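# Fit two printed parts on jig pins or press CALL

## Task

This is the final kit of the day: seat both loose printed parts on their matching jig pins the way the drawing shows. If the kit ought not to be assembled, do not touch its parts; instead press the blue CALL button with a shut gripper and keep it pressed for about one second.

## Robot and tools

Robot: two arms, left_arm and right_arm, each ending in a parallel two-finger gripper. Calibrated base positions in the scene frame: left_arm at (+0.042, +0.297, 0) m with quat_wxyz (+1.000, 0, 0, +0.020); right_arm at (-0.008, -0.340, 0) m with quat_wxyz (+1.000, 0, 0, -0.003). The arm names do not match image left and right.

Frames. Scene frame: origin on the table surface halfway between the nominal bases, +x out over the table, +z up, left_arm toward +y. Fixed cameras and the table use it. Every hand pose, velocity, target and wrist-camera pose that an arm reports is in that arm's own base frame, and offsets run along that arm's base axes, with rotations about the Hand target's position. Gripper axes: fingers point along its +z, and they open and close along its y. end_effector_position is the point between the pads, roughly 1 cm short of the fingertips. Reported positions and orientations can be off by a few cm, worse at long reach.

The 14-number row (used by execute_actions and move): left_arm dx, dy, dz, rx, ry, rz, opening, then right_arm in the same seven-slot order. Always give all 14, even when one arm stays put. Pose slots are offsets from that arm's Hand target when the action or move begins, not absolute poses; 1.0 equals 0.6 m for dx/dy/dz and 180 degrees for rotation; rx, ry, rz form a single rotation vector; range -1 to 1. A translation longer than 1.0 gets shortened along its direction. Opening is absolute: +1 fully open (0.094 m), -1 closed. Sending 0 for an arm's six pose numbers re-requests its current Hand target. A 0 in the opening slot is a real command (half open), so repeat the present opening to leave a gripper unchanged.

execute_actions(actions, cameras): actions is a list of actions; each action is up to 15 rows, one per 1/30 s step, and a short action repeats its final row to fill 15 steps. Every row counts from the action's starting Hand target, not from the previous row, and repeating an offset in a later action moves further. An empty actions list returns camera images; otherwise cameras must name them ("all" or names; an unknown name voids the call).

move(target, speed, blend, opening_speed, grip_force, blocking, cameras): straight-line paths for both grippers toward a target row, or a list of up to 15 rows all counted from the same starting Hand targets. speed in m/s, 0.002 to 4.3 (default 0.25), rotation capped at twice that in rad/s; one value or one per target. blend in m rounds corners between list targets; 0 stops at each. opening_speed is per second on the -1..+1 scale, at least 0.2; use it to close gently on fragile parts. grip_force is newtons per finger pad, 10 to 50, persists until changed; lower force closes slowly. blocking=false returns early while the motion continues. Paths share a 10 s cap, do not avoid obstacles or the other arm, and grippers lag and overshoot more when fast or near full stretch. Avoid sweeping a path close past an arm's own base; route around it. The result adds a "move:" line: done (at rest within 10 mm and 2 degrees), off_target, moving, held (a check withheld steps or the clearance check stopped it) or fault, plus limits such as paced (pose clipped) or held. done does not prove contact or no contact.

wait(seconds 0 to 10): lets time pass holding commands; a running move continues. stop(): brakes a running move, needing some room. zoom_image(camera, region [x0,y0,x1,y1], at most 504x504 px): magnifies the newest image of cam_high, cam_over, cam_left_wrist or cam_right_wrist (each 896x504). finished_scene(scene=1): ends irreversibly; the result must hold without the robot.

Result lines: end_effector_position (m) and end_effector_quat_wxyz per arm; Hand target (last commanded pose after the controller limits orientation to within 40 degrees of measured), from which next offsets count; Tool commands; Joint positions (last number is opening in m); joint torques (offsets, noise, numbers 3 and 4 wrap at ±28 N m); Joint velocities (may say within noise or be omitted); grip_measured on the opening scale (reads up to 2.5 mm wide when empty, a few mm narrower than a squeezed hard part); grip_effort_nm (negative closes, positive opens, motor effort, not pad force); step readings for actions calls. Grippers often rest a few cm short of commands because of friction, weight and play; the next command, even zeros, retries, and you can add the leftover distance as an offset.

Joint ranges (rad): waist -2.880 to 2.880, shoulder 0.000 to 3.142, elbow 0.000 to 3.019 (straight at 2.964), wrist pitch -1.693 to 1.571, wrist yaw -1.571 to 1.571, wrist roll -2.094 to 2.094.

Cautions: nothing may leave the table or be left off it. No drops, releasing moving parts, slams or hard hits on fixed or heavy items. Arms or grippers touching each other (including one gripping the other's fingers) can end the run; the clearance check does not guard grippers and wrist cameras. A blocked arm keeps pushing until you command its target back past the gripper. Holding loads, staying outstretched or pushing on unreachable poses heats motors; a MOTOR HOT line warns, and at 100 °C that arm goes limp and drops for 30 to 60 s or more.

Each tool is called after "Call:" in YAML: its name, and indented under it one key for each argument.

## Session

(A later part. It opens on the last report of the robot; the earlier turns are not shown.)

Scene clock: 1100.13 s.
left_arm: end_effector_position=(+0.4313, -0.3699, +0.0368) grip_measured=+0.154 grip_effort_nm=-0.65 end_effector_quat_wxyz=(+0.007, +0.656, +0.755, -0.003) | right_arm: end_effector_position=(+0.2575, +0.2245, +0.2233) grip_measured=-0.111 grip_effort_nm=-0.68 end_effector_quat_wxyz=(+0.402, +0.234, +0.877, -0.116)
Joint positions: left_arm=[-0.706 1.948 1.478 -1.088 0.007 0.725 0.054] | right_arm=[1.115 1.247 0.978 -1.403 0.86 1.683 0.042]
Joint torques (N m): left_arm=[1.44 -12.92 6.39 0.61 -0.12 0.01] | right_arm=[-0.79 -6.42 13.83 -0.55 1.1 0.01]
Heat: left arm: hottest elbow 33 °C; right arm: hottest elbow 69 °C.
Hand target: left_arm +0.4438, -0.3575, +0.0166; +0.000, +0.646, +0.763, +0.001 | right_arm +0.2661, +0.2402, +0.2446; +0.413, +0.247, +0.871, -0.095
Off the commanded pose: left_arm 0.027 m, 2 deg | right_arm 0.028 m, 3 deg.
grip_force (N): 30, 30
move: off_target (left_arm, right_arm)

Call:
move:
  target: [0.0,0.0,-0.015,0,0,0,0,0,0,0,0,0,0,-0.3]
  speed: 0.03
  cameras: ["cam_right_wrist","cam_left_wrist"]

Call:
zoom_image:
  camera: "cam_right_wrist"
  region: [0, 110, 320, 330]

Scene clock: 1105.60 s.
left_arm: end_effector_position=(+0.4317, -0.3694, +0.0366) grip_measured=+0.154 grip_effort_nm=-0.65 end_effector_quat_wxyz=(+0.008, +0.655, +0.755, -0.004) | right_arm: end_effector_position=(+0.2575, +0.2245, +0.2233) grip_measured=-0.111 grip_effort_nm=-0.69 end_effector_quat_wxyz=(+0.402, +0.234, +0.877, -0.116)
Joint positions: left_arm=[-0.704 1.946 1.475 -1.083 0.008 0.725 0.054] | right_arm=[1.115 1.247 0.978 -1.403 0.86 1.683 0.042]
Joint torques (N m): left_arm=[0.85 -12.1 5.71 1.14 -0.24 0.04] | right_arm=[-0.79 -6.48 13.85 -0.57 1.11 0.01]
Heat: left arm: hottest elbow 34 °C; right arm: hottest elbow 69 °C.
Hand target: left_arm +0.4438, -0.3575, +0.0076; +0.000, +0.646, +0.763, +0.001 | right_arm +0.2661, +0.2402, +0.2446; +0.413, +0.247, +0.871, -0.095
Off the commanded pose: left_arm 0.034 m, 2 deg | right_arm 0.028 m, 3 deg.
grip_force (N): 30, 30
move: off_target (left_arm, right_arm)
Images, in order (width x height): cam_left_wrist 896x504, cam_right_wrist 896x504.

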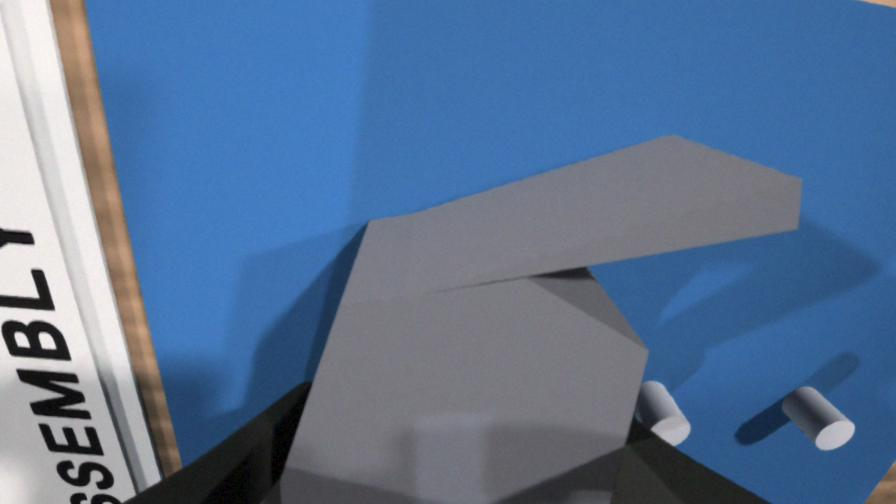

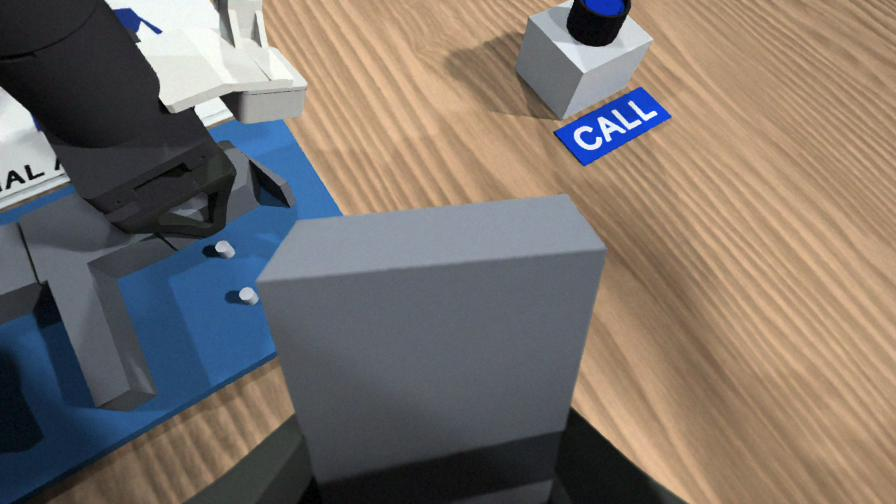

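Scaled by 1.575 from the camera's 896x504 image, which has a finer 1280x720 frame.

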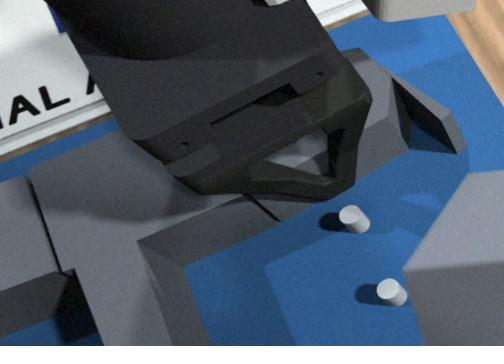

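Call:
move:
  target:
    - [0.0,0.0,0.05,0,0,0,0,0,0,0,0,0,0,-0.3]
    - [0.0,0.0,0.05,0,0,0,0.36,0,0,0,0,0,0,-0.3]
    - [0.0,0.0,0.075,0,0,0,0.36,0,0,0,0,0,0,-0.3]
  speed: 0.04
  opening_speed: 0.3
  cameras: ["cam_right_wrist","cam_left_wrist"]

Call:
zoom_image:
  camera: "cam_right_wrist"
  region: [0, 110, 320, 330]

Scene clock: 1117.33 s.
left_arm: end_effector_position=(+0.4270, -0.3593, +0.0377) grip_measured=+0.359 grip_effort_nm=0.09 end_effector_quat_wxyz=(-0.013, +0.654, +0.756, +0.002) | right_arm: end_effector_position=(+0.2575, +0.2245, +0.2233) grip_measured=-0.111 grip_effort_nm=-0.68 end_effector_quat_wxyz=(+0.402, +0.234, +0.877, -0.116)
Joint positions: left_arm=[-0.7 1.946 1.478 -1.129 -0.004 0.726 0.064] | right_arm=[1.115 1.247 0.978 -1.403 0.86 1.683 0.042]
Joint torques (N m): left_arm=[0.97 -15.15 9.32 -0.46 -0.19 0.04] | right_arm=[-0.79 -6.48 13.87 -0.54 1.11 0.02]
Heat: left arm: hottest elbow 33 °C; right arm: hottest elbow 69 °C.
Hand target: left_arm +0.4438, -0.3575, +0.0526; +0.000, +0.646, +0.763, +0.001 | right_arm +0.2661, +0.2402, +0.2446; +0.413, +0.247, +0.871, -0.095
Off the commanded pose: left_arm 0.023 m, 2 deg | right_arm 0.028 m, 3 deg.
grip_force (N): 30, 30
move: off_target (left_arm, right_arm); target 2's new opening was sent with left_arm's hand 0.017 m and 2 deg from that target
Images, in order (width x height): cam_left_wrist 896x504, cam_right_wrist 896x504.

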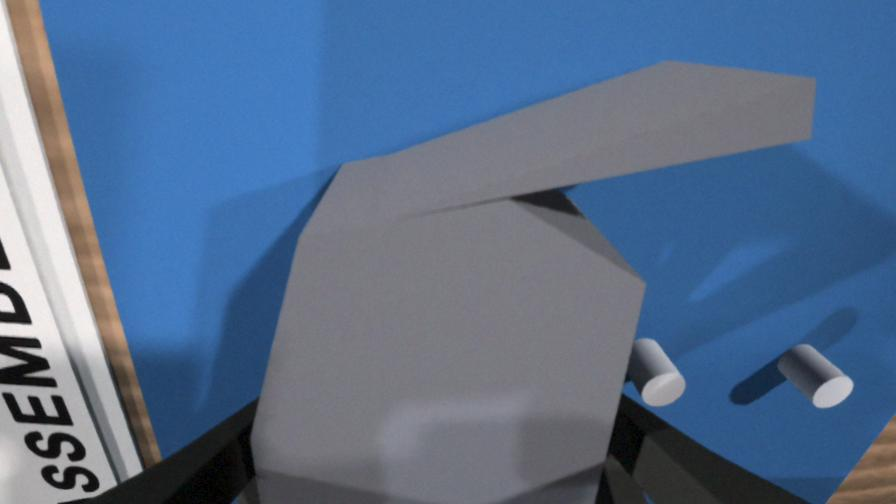

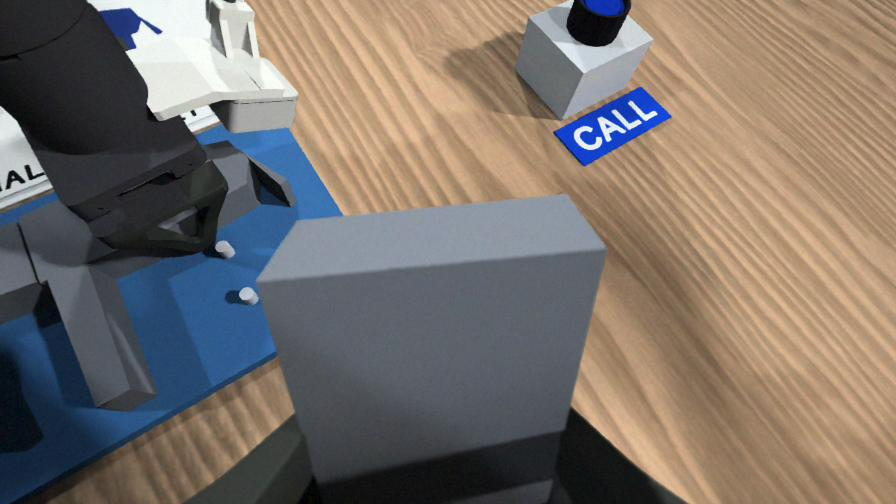

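Scaled by 1.575 from the camera's 896x504 image, which has a finer 1280x720 frame.

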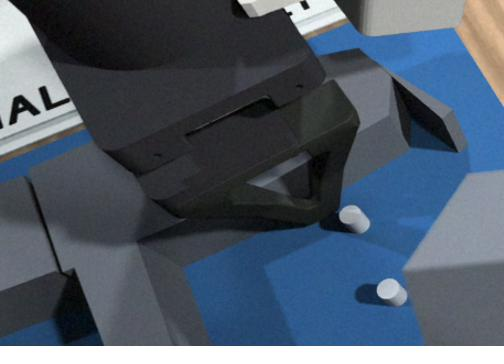

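Call:
move:
  target: [0.0,0.0,0.1,0,0,0,0.36,0,0,0,0,0,0,-0.3]
  speed: 0.06
  cameras: ["cam_right_wrist","cam_left_wrist"]

Scene clock: 1124.57 s.
left_arm: end_effector_position=(+0.4285, -0.3490, +0.0864) grip_measured=+0.359 grip_effort_nm=0.08 end_effector_quat_wxyz=(-0.030, +0.648, +0.761, +0.002) | right_arm: end_effector_position=(+0.2575, +0.2245, +0.2233) grip_measured=-0.111 grip_effort_nm=-0.69 end_effector_quat_wxyz=(+0.402, +0.234, +0.877, -0.116)
Joint positions: left_arm=[-0.684 1.902 1.547 -1.275 -0.005 0.726 0.064] | right_arm=[1.115 1.247 0.978 -1.403 0.86 1.683 0.042]
Joint torques (N m): left_arm=[0.44 -16.56 10.45 -0.32 -0.11 0.04] | right_arm=[-0.73 -6.42 13.86 -0.55 1.11 0.02]
Heat: left arm: hottest elbow 34 °C; right arm: hottest elbow 70 °C.
Hand target: left_arm +0.4438, -0.3575, +0.1126; +0.000, +0.646, +0.763, +0.001 | right_arm +0.2661, +0.2402, +0.2446; +0.413, +0.247, +0.871, -0.095
Off the commanded pose: left_arm 0.032 m, 3 deg | right_arm 0.028 m, 3 deg.
grip_force (N): 30, 30
move: off_target (left_arm, right_arm)
Images, in order (width x height): cam_left_wrist 896x504, cam_right_wrist 896x504.

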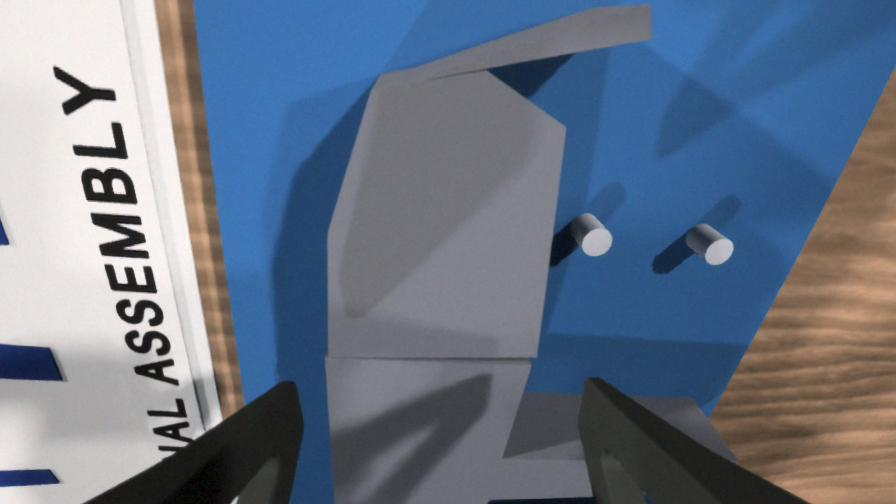

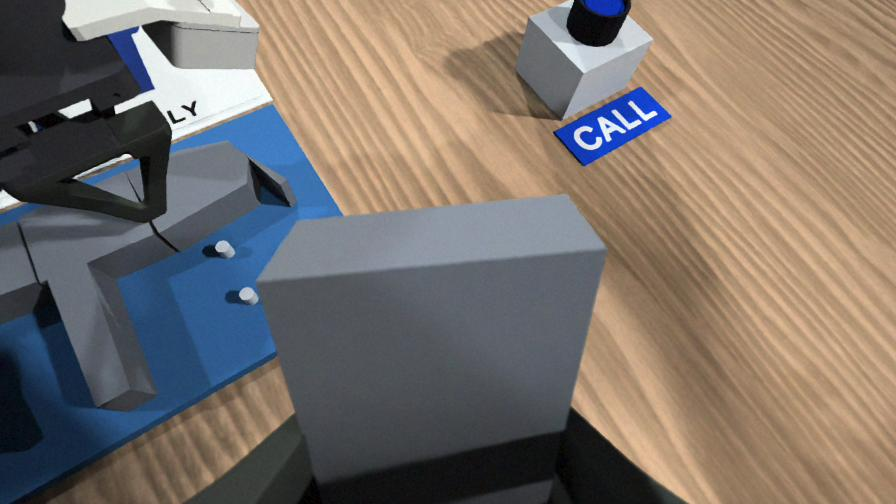

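Call:
move:
  target:
    - [0,0,0.15,0,0,0,0.36,0,0,0,0,0,0,-0.3]
    - [-0.2125,0.306,0.11,-0.3886,-0.0667,0.0024,0.36,0,0,0,0,0,0,-0.3]
    - [-0.2125,0.306,0.11,-0.3886,-0.0667,0.0024,0.36,0.248,0.066,-0.17,0.056,0.2776,0.1806,-0.3]
  speed: [0.15,0.4,0.3]
  blend: [0.03,0.02,0]
  cameras: ["all"]

Scene clock: 1207.20 s.
left_arm: end_effector_position=(+0.3125, -0.1766, +0.1703) grip_measured=+0.359 grip_effort_nm=0.09 end_effector_quat_wxyz=(+0.427, +0.516, +0.636, -0.383) | right_arm: end_effector_position=(+0.3946, +0.2668, +0.1222) grip_measured=-0.111 grip_effort_nm=-0.69 end_effector_quat_wxyz=(-0.023, -0.021, +0.999, -0.013)
Joint positions: left_arm=[-0.051 1.158 0.574 -0.471 1.167 0.967 0.064] | right_arm=[0.595 1.679 1.333 -1.278 -0.002 0.552 0.042]
Joint torques (N m): left_arm=[-0.03 -5.01 7.31 1.02 0.8 0.1] | right_arm=[-1.55 -14.27 14.26 -0.46 0.01 -0.15]
Heat: left arm: hottest elbow 38 °C; right arm: hottest elbow 70 °C.
Hand target: left_arm +0.3163, -0.1739, +0.1786; +0.445, +0.523, +0.624, -0.372 | right_arm +0.4149, +0.2798, +0.1426; -0.001, -0.027, +1.000, +0.001
Off the commanded pose: left_arm 0.009 m, 3 deg | right_arm 0.032 m, 3 deg.
grip_force (N): 30, 30
move: off_target (left_arm, right_arm)

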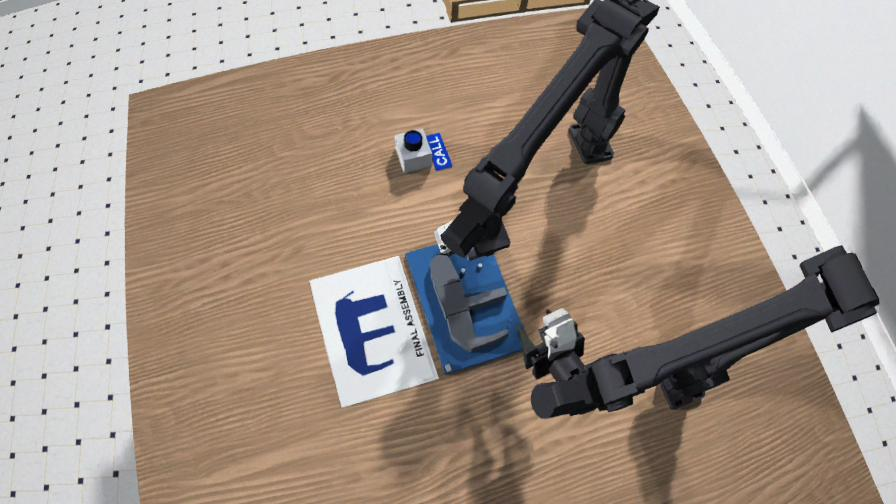

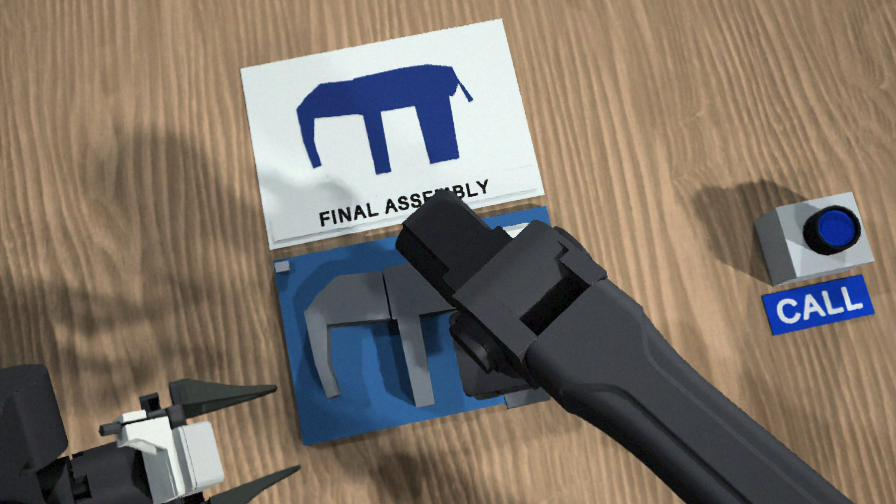

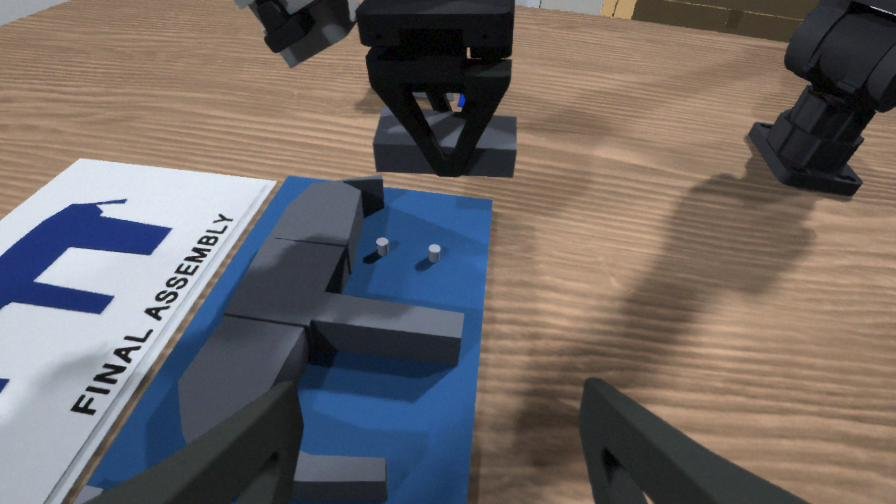

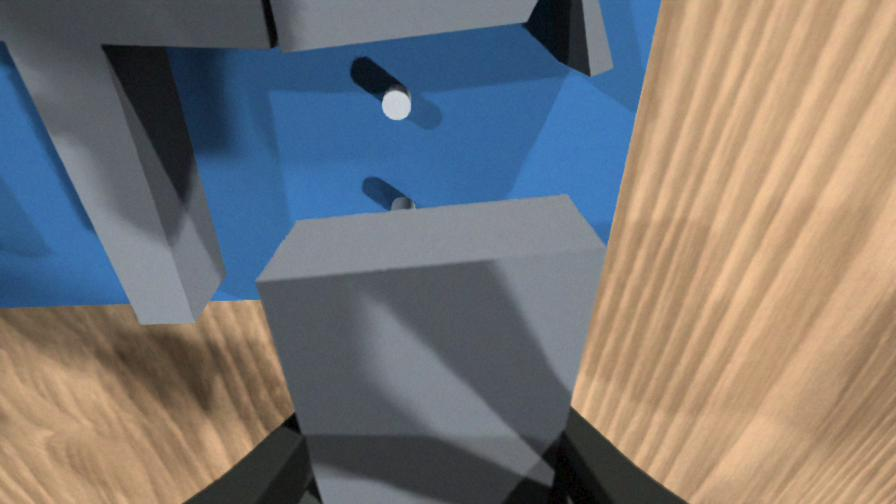

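Call:
move:
  target: [0,0,0,0,0,0,0.36,0.0275,0.012,-0.115,0,0,0,-0.3]
  speed: 0.1
  cameras: ["cam_left_wrist","cam_right_wrist"]

Call:
zoom_image:
  camera: "cam_left_wrist"
  region: [260, 100, 560, 360]

Scene clock: 1228.40 s.
left_arm: end_effector_position=(+0.3125, -0.1766, +0.1703) grip_measured=+0.359 grip_effort_nm=0.08 end_effector_quat_wxyz=(+0.427, +0.516, +0.636, -0.383) | right_arm: end_effector_position=(+0.4176, +0.2824, +0.0690) grip_measured=-0.111 grip_effort_nm=-0.68 end_effector_quat_wxyz=(-0.016, -0.025, +1.000, -0.009)
Joint positions: left_arm=[-0.051 1.158 0.574 -0.471 1.167 0.967 0.064] | right_arm=[0.595 1.79 1.333 -1.15 -0.002 0.545 0.042]
Joint torques (N m): left_arm=[0.85 -4.95 6.98 1.1 0.76 0.07] | right_arm=[-1.9 -15.74 9.83 0.43 0.01 -0.14]
Heat: left arm: hottest elbow 37 °C; right arm: hottest elbow 70 °C.
Hand target: left_arm +0.3163, -0.1739, +0.1786; +0.445, +0.523, +0.624, -0.372 | right_arm +0.4314, +0.2870, +0.0736; -0.001, -0.027, +1.000, +0.001
Off the commanded pose: left_arm 0.009 m, 3 deg | right_arm 0.015 m, 2 deg.
grip_force (N): 30, 30
move: off_target (left_arm, right_arm)
Images, in order (width x height): cam_left_wrist 896x504, cam_right_wrist 896x504.

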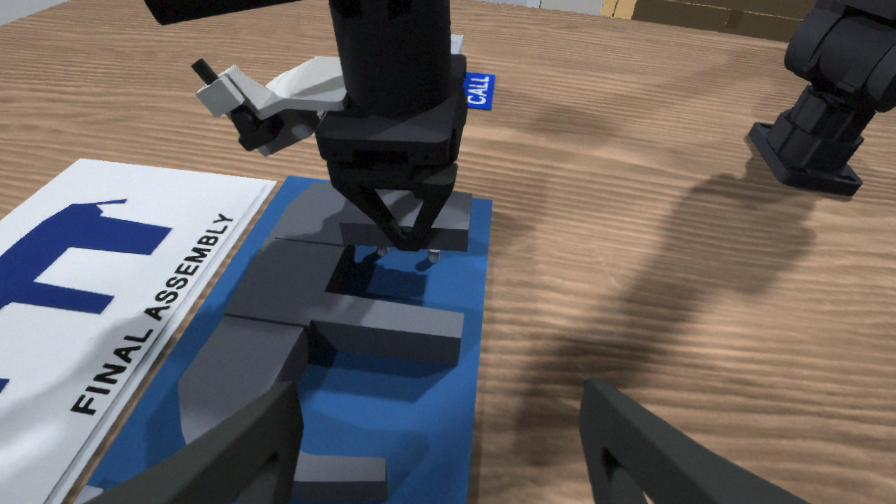

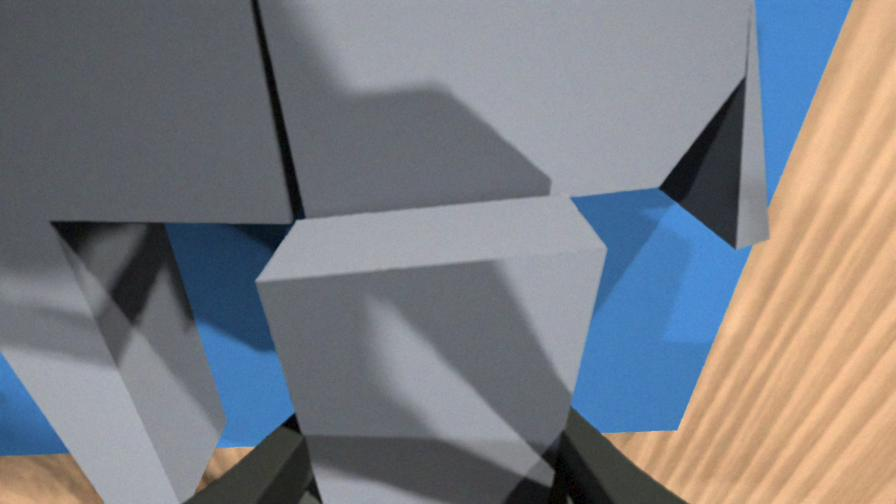

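Scaled by 1.680 from the camera's 896x504 image, which has a finer 1280x720 frame.

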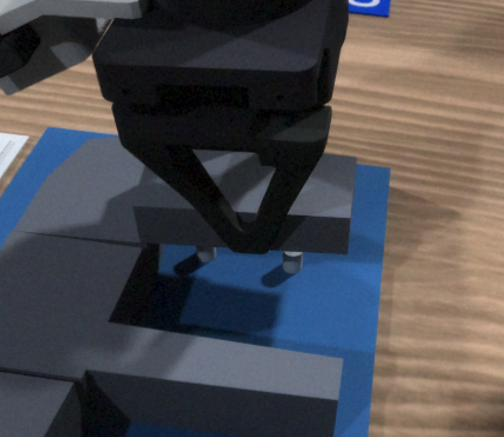

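Call:
move:
  target: [0,0,0,0,0,0,0.36,-0.03,-0.035,0.03,0,0,0,-0.3]
  speed: 0.06

Scene clock: 1246.27 s.
left_arm: end_effector_position=(+0.3125, -0.1766, +0.1703) grip_measured=+0.359 grip_effort_nm=0.09 end_effector_quat_wxyz=(+0.427, +0.516, +0.636, -0.383) | right_arm: end_effector_position=(+0.4097, +0.2670, +0.0727) grip_measured=-0.111 grip_effort_nm=-0.68 end_effector_quat_wxyz=(-0.018, -0.023, +1.000, -0.010)
Joint positions: left_arm=[-0.051 1.158 0.574 -0.471 1.167 0.967 0.064] | right_arm=[0.578 1.753 1.291 -1.15 -0.002 0.531 0.042]
Joint torques (N m): left_arm=[0.97 -4.89 6.98 1.09 0.82 0.05] | right_arm=[-1.9 -19.14 7.79 -0.21 0.02 -0.14]
Heat: left arm: hottest elbow 37 °C; right arm: hottest elbow 65 °C.
Hand target: left_arm +0.3163, -0.1739, +0.1786; +0.445, +0.523, +0.624, -0.372 | right_arm +0.4134, +0.2660, +0.0916; -0.001, -0.027, +1.000, +0.001
Off the commanded pose: left_arm 0.009 m, 3 deg | right_arm 0.019 m, 2 deg.
grip_force (N): 30, 30
move: off_target (left_arm, right_arm)

Call:
move:
  target: [0,0,0,0,0,0,0.36,0.023,0.0256,0.0,0,0,0,-0.3]
  speed: 0.06
  cameras: ["cam_left_wrist","cam_right_wrist"]

Scene clock: 1253.20 s.
left_arm: end_effector_position=(+0.3125, -0.1766, +0.1703) grip_measured=+0.359 grip_effort_nm=0.08 end_effector_quat_wxyz=(+0.427, +0.516, +0.636, -0.383) | right_arm: end_effector_position=(+0.4074, +0.2656, +0.0728) grip_measured=-0.111 grip_effort_nm=-0.68 end_effector_quat_wxyz=(-0.023, -0.023, +0.999, -0.013)
Joint positions: left_arm=[-0.051 1.158 0.574 -0.471 1.167 0.967 0.064] | right_arm=[0.578 1.753 1.291 -1.161 -0.002 0.531 0.042]
Joint torques (N m): left_arm=[1.32 -5.66 7.05 0.95 0.79 0.01] | right_arm=[-1.2 -15.09 13.52 -0.44 0.01 -0.03]
Heat: left arm: hottest elbow 37 °C; right arm: hottest elbow 63 °C.
Hand target: left_arm +0.3163, -0.1739, +0.1786; +0.445, +0.523, +0.624, -0.372 | right_arm +0.4272, +0.2814, +0.0916; -0.001, -0.027, +1.000, +0.001
Off the commanded pose: left_arm 0.009 m, 3 deg | right_arm 0.032 m, 3 deg.
grip_force (N): 30, 30
move: off_target (left_arm, right_arm)
Images, in order (width x height): cam_left_wrist 896x504, cam_right_wrist 896x504.

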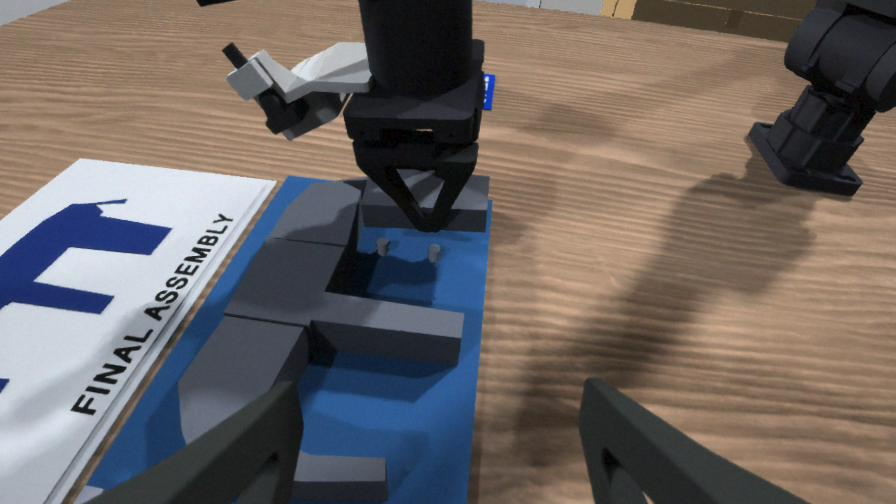

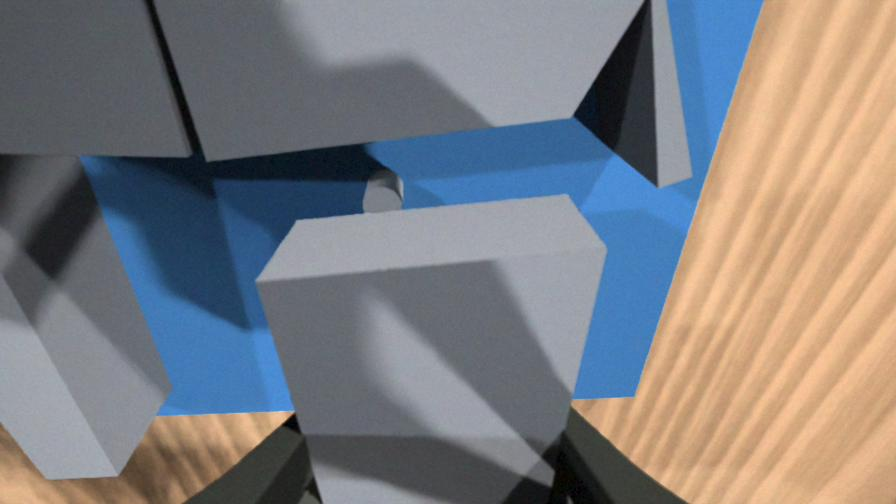

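Call:
move:
  target: [0,0,0,0,0,0,0.36,0.0085,0.014,0.0,0,0,0,-0.3]
  speed: 0.06

Scene clock: 1265.67 s.
left_arm: end_effector_position=(+0.3125, -0.1766, +0.1703) grip_measured=+0.359 grip_effort_nm=0.08 end_effector_quat_wxyz=(+0.427, +0.516, +0.636, -0.383) | right_arm: end_effector_position=(+0.4145, +0.2705, +0.0742) grip_measured=-0.111 grip_effort_nm=-0.68 end_effector_quat_wxyz=(-0.022, -0.023, +0.999, -0.011)
Joint positions: left_arm=[-0.051 1.158 0.574 -0.471 1.167 0.967 0.064] | right_arm=[0.578 1.77 1.319 -1.169 -0.004 0.531 0.042]
Joint torques (N m): left_arm=[-0.32 -5.13 7.15 1.18 0.82 0.07] | right_arm=[-0.56 -15.03 13.76 -0.44 0.01 -0.01]
Heat: left arm: hottest elbow 36 °C; right arm: hottest elbow 64 °C.
Hand target: left_arm +0.3163, -0.1739, +0.1786; +0.445, +0.523, +0.624, -0.372 | right_arm +0.4323, +0.2898, +0.0916; -0.001, -0.027, +1.000, +0.001
Off the commanded pose: left_arm 0.009 m, 3 deg | right_arm 0.032 m, 3 deg.
grip_force (N): 30, 30
move: off_target (left_arm, right_arm)

Call:
move:
  target: [0,0,0,0,0,0,0.36,-0.004,0.012,0.0,0,0,0,-0.3]
  speed: 0.06

Scene clock: 1271.27 s.
left_arm: end_effector_position=(+0.3125, -0.1766, +0.1703) grip_measured=+0.359 grip_effort_nm=0.09 end_effector_quat_wxyz=(+0.427, +0.516, +0.636, -0.383) | right_arm: end_effector_position=(+0.4108, +0.2808, +0.0753) grip_measured=-0.111 grip_effort_nm=-0.68 end_effector_quat_wxyz=(-0.020, -0.031, +0.999, -0.011)
Joint positions: left_arm=[-0.051 1.158 0.574 -0.471 1.167 0.967 0.064] | right_arm=[0.599 1.773 1.327 -1.17 -0.004 0.537 0.042]
Joint torques (N m): left_arm=[1.26 -4.72 7.19 1.1 0.75 0.05] | right_arm=[-0.56 -15.15 13.76 -0.42 0.02 0.02]
Heat: left arm: hottest elbow 36 °C; right arm: hottest elbow 64 °C.
Hand target: left_arm +0.3163, -0.1739, +0.1786; +0.445, +0.523, +0.624, -0.372 | right_arm +0.4299, +0.2970, +0.0916; -0.001, -0.027, +1.000, +0.001
Off the commanded pose: left_arm 0.009 m, 3 deg | right_arm 0.030 m, 3 deg.
grip_force (N): 30, 30
move: off_target (left_arm, right_arm)

Call:
move:
  target: [0,0,0,0,0,0,0.36,0.0135,-0.0145,0.0,0,0,0,-0.3]
  speed: 0.06

Scene clock: 1277.27 s.
left_arm: end_effector_position=(+0.3125, -0.1766, +0.1703) grip_measured=+0.359 grip_effort_nm=0.08 end_effector_quat_wxyz=(+0.427, +0.516, +0.636, -0.383) | right_arm: end_effector_position=(+0.4129, +0.2804, +0.0751) grip_measured=-0.111 grip_effort_nm=-0.68 end_effector_quat_wxyz=(-0.021, -0.030, +0.999, -0.011)
Joint positions: left_arm=[-0.051 1.158 0.574 -0.471 1.167 0.967 0.064] | right_arm=[0.596 1.778 1.333 -1.173 -0.004 0.537 0.042]
Joint torques (N m): left_arm=[1.14 -5.3 7.19 1.21 0.76 0.1] | right_arm=[-1.96 -15.15 13.76 -0.46 0.05 -0.12]
Heat: left arm: hottest elbow 36 °C; right arm: hottest elbow 65 °C.
Hand target: left_arm +0.3163, -0.1739, +0.1786; +0.445, +0.523, +0.624, -0.372 | right_arm +0.4380, +0.2883, +0.0916; -0.001, -0.027, +1.000, +0.001
Off the commanded pose: left_arm 0.009 m, 3 deg | right_arm 0.031 m, 3 deg.
grip_force (N): 30, 30
move: off_target (left_arm, right_arm)

Call:
move:
  target: [0,0,0,0,0,0,0.36,0.0035,-0.008,0.0,0,0,0,-0.3]
  speed: 0.06

Scene clock: 1282.07 s.
left_arm: end_effector_position=(+0.3125, -0.1766, +0.1703) grip_measured=+0.359 grip_effort_nm=0.08 end_effector_quat_wxyz=(+0.427, +0.516, +0.636, -0.383) | right_arm: end_effector_position=(+0.4180, +0.2728, +0.0751) grip_measured=-0.111 grip_effort_nm=-0.68 end_effector_quat_wxyz=(-0.021, -0.023, +0.999, -0.011)
Joint positions: left_arm=[-0.051 1.158 0.574 -0.471 1.167 0.967 0.064] | right_arm=[0.578 1.778 1.333 -1.173 -0.004 0.531 0.042]
Joint torques (N m): left_arm=[0.38 -5.83 7.24 1.03 0.81 0.03] | right_arm=[-1.9 -15.33 13.53 -0.43 0.05 -0.14]
Heat: left arm: hottest elbow 36 °C; right arm: hottest elbow 66 °C.
Hand target: left_arm +0.3163, -0.1739, +0.1786; +0.445, +0.523, +0.624, -0.372 | right_arm +0.4401, +0.2835, +0.0916; -0.001, -0.027, +1.000, +0.001
Off the commanded pose: left_arm 0.009 m, 3 deg | right_arm 0.030 m, 3 deg.
grip_force (N): 30, 30
move: off_target (left_arm, right_arm)

Call:
move:
  target:
    - [0,0,0,0,0,0,0.36,-0.0168,0.0249,0.0,0,0,0,-0.3]
    - [0,0,0,0,0,0,0.36,-0.0042,0.0062,0.0,0,0,0,-0.3]
  speed: 0.06
  cameras: ["cam_left_wrist","cam_right_wrist"]

Scene clock: 1295.07 s.
left_arm: end_effector_position=(+0.3125, -0.1766, +0.1703) grip_measured=+0.359 grip_effort_nm=0.09 end_effector_quat_wxyz=(+0.427, +0.516, +0.636, -0.383) | right_arm: end_effector_position=(+0.4159, +0.2760, +0.0751) grip_measured=-0.111 grip_effort_nm=-0.68 end_effector_quat_wxyz=(-0.021, -0.023, +0.999, -0.011)
Joint positions: left_arm=[-0.051 1.158 0.574 -0.471 1.167 0.967 0.064] | right_arm=[0.585 1.778 1.333 -1.173 -0.004 0.539 0.042]
Joint torques (N m): left_arm=[0.85 -5.13 7.16 1.06 0.76 0.01] | right_arm=[-1.96 -15.27 13.49 -0.4 0.06 -0.14]
Heat: left arm: hottest elbow 36 °C; right arm: hottest elbow 67 °C.
Hand target: left_arm +0.3163, -0.1739, +0.1786; +0.445, +0.523, +0.624, -0.372 | right_arm +0.4376, +0.2872, +0.0916; -0.001, -0.027, +1.000, +0.001
Off the commanded pose: left_arm 0.009 m, 3 deg | right_arm 0.029 m, 3 deg.
grip_force (N): 30, 30
move: off_target (left_arm, right_arm)
Images, in order (width x height): cam_left_wrist 896x504, cam_right_wrist 896x504.

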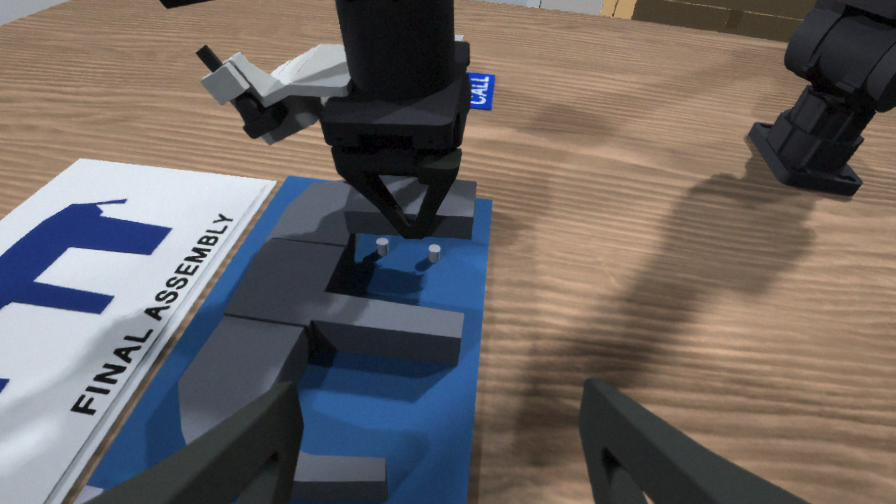

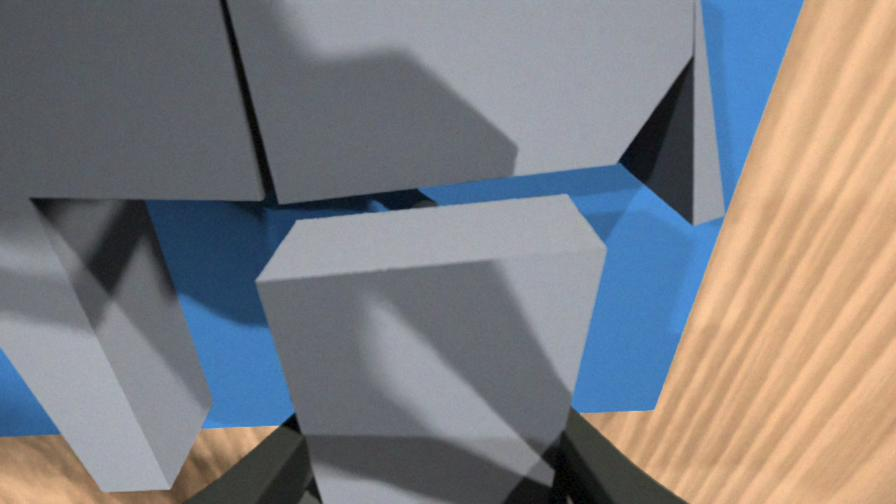

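Call:
move:
  target: [0,0,0,0,0,0,0.36,-0.0125,-0.0084,-0.055,0,0,0,-0.3]
  speed: 0.05
  cameras: ["cam_left_wrist","cam_right_wrist"]

Call:
zoom_image:
  camera: "cam_left_wrist"
  region: [300, 140, 520, 320]

Scene clock: 1313.43 s.
left_arm: end_effector_position=(+0.3125, -0.1766, +0.1703) grip_measured=+0.359 grip_effort_nm=0.09 end_effector_quat_wxyz=(+0.427, +0.516, +0.636, -0.383) | right_arm: end_effector_position=(+0.4257, +0.2825, +0.0660) grip_measured=-0.111 grip_effort_nm=-0.69 end_effector_quat_wxyz=(-0.004, -0.023, +1.000, +0.000)
Joint positions: left_arm=[-0.051 1.158 0.574 -0.471 1.167 0.967 0.064] | right_arm=[0.585 1.791 1.327 -1.112 -0.004 0.539 0.042]
Joint torques (N m): left_arm=[0.79 -4.48 7.15 1.05 0.8 0] | right_arm=[-1.96 -15.33 7.57 0.53 0.04 -0.14]
Heat: left arm: hottest elbow 35 °C; right arm: hottest elbow 67 °C.
Hand target: left_arm +0.3163, -0.1739, +0.1786; +0.445, +0.523, +0.624, -0.372 | right_arm +0.4301, +0.2822, +0.0586; -0.001, -0.027, +1.000, +0.001
Off the commanded pose: left_arm 0.009 m, 3 deg | right_arm 0.009 m, 1 deg.
grip_force (N): 30, 30
move: off_target (left_arm)
Images, in order (width x height): cam_left_wrist 896x504, cam_right_wrist 896x504.

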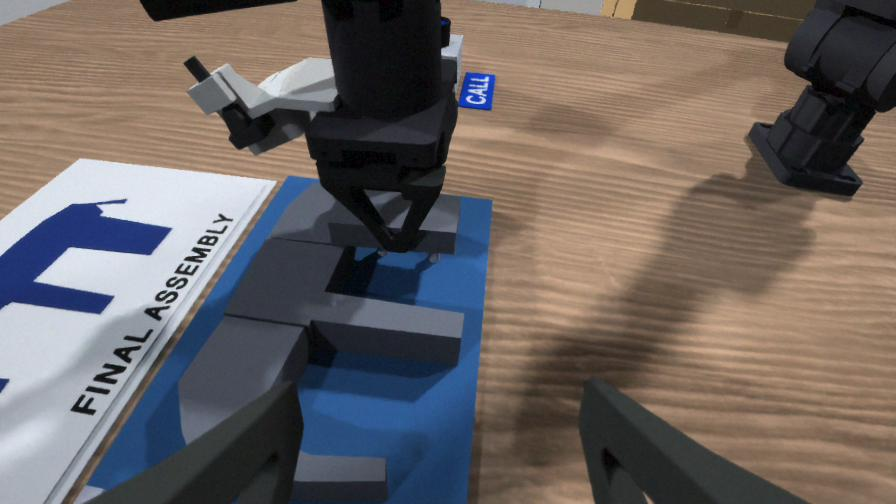

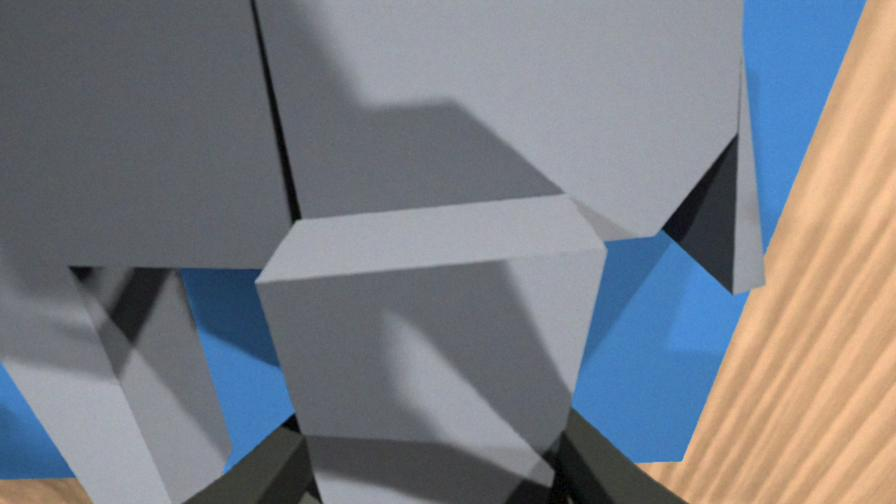

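Scaled by 2.291 from the camera's 896x504 image, which has a finer 1280x720 frame.

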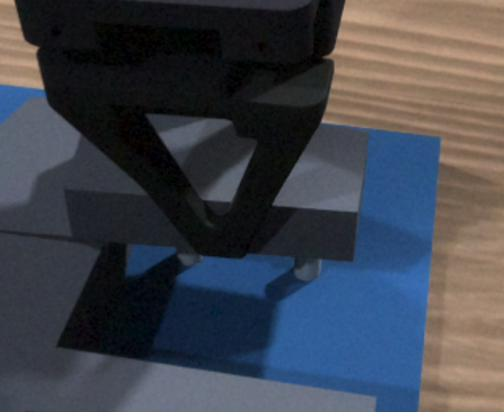

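Call:
move:
  target:
    - [0,0,0,0,0,0,0.36,0,0,0.03,0,0,0,-0.3]
    - [0,0,0,0,0,0,0.36,-0.022,-0.009,0.03,0,0,0,-0.3]
    - [0,0,0,0,0,0,0.36,-0.022,-0.009,0.0,0,0,0,-0.3]
  speed: 0.05
  cameras: ["cam_left_wrist","cam_right_wrist"]

Scene clock: 1324.43 s.
left_arm: end_effector_position=(+0.3125, -0.1766, +0.1703) grip_measured=+0.359 grip_effort_nm=0.09 end_effector_quat_wxyz=(+0.427, +0.516, +0.636, -0.383) | right_arm: end_effector_position=(+0.4167, +0.2774, +0.0635) grip_measured=-0.111 grip_effort_nm=-0.68 end_effector_quat_wxyz=(-0.005, -0.024, +1.000, -0.001)
Joint positions: left_arm=[-0.051 1.158 0.574 -0.471 1.167 0.967 0.064] | right_arm=[0.587 1.773 1.293 -1.101 -0.004 0.539 0.042]
Joint torques (N m): left_arm=[0.21 -4.95 7.24 1.09 0.81 0.05] | right_arm=[-1.49 -16.09 6.39 0.65 0.05 -0.08]
Heat: left arm: hottest elbow 35 °C; right arm: hottest elbow 63 °C.
Hand target: left_arm +0.3163, -0.1739, +0.1786; +0.445, +0.523, +0.624, -0.372 | right_arm +0.4169, +0.2768, +0.0586; -0.001, -0.027, +1.000, +0.001
Off the commanded pose: left_arm 0.009 m, 3 deg | right_arm 0.005 m, 1 deg.
grip_force (N): 30, 30
move: off_target (left_arm)
Images, in order (width x height): cam_left_wrist 896x504, cam_right_wrist 896x504.

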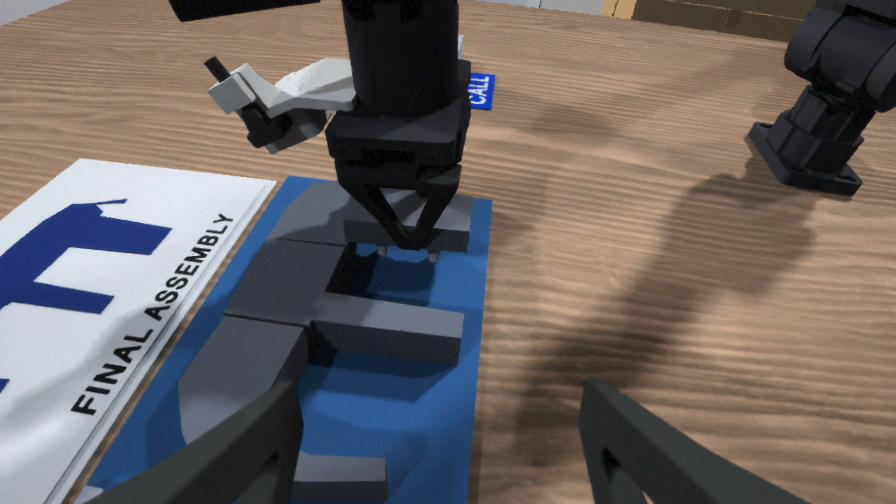

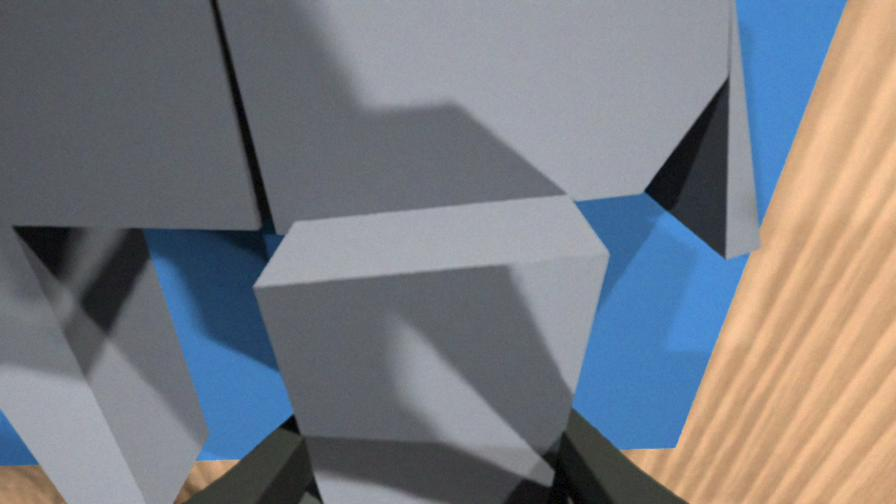

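Call:
move:
  target:
    - [0,0,0,0,0,0,0.36,-0.009,-0.006,0.0,0,0,0,-0.3]
    - [0,0,0,0,0,0,0.36,-0.009,-0.006,-0.015,0,0,0,-0.3]
  speed: 0.04
  cameras: ["cam_left_wrist","cam_right_wrist"]

Call:
zoom_image:
  camera: "cam_left_wrist"
  region: [300, 140, 520, 320]

Scene clock: 1336.20 s.
left_arm: end_effector_position=(+0.3125, -0.1766, +0.1703) grip_measured=+0.359 grip_effort_nm=0.09 end_effector_quat_wxyz=(+0.427, +0.516, +0.636, -0.383) | right_arm: end_effector_position=(+0.4163, +0.2771, +0.0611) grip_measured=-0.111 grip_effort_nm=-0.68 end_effector_quat_wxyz=(+0.007, -0.026, +1.000, +0.002)
Joint positions: left_arm=[-0.051 1.158 0.574 -0.471 1.167 0.967 0.064] | right_arm=[0.59 1.761 1.268 -1.064 0.005 0.539 0.042]
Joint torques (N m): left_arm=[0.67 -4.66 7.12 1.03 0.76 0.03] | right_arm=[-1.49 -15.03 5.81 0.4 0.05 -0.09]
Heat: left arm: hottest elbow 35 °C; right arm: hottest elbow 60 °C.
Hand target: left_arm +0.3163, -0.1739, +0.1786; +0.445, +0.523, +0.624, -0.372 | right_arm +0.4115, +0.2732, +0.0496; -0.001, -0.027, +1.000, +0.001
Off the commanded pose: left_arm 0.009 m, 3 deg | right_arm 0.013 m, 1 deg.
grip_force (N): 30, 30
move: off_target (left_arm, right_arm)
Images, in order (width x height): cam_left_wrist 896x504, cam_right_wrist 896x504.

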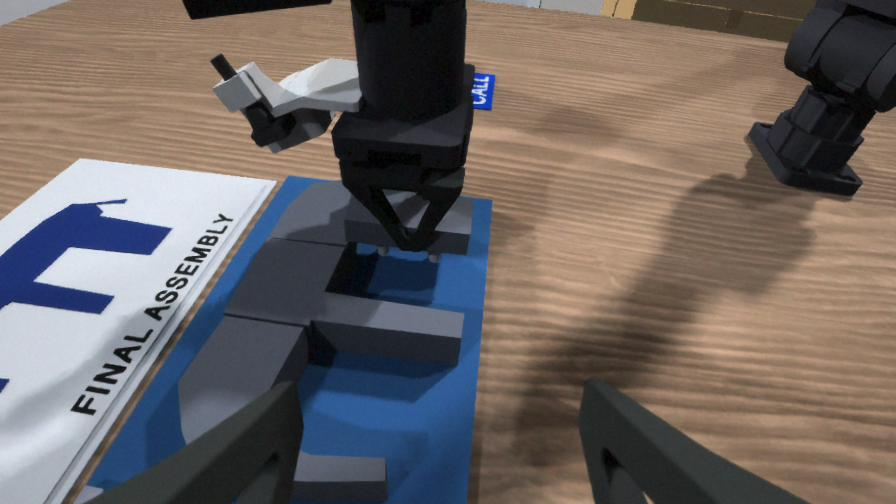

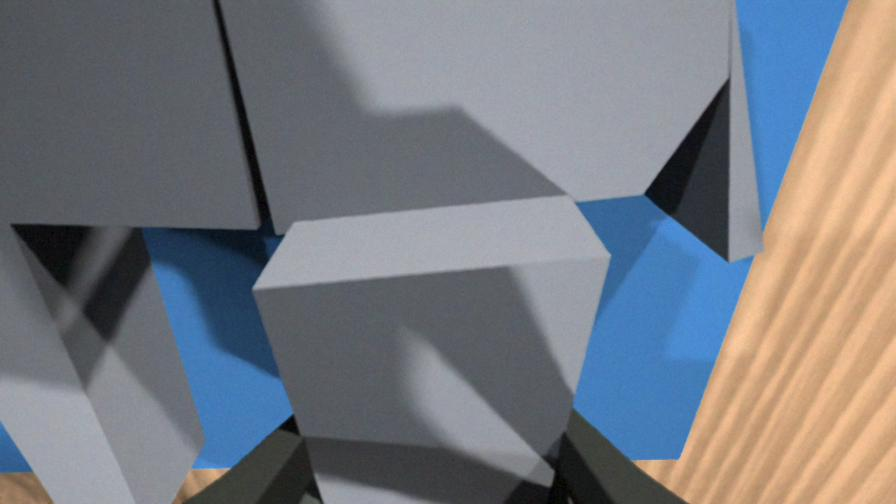

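Scaled by 2.291 from the camera's 896x504 image, which has a finer 1280x720 frame.

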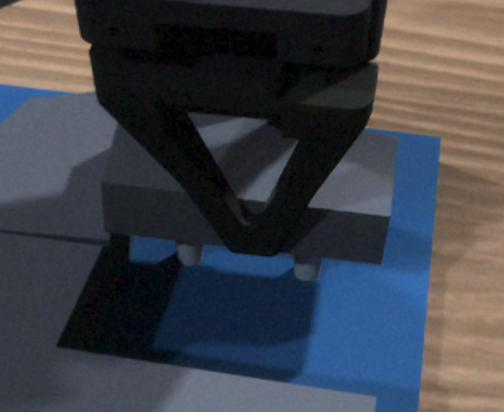

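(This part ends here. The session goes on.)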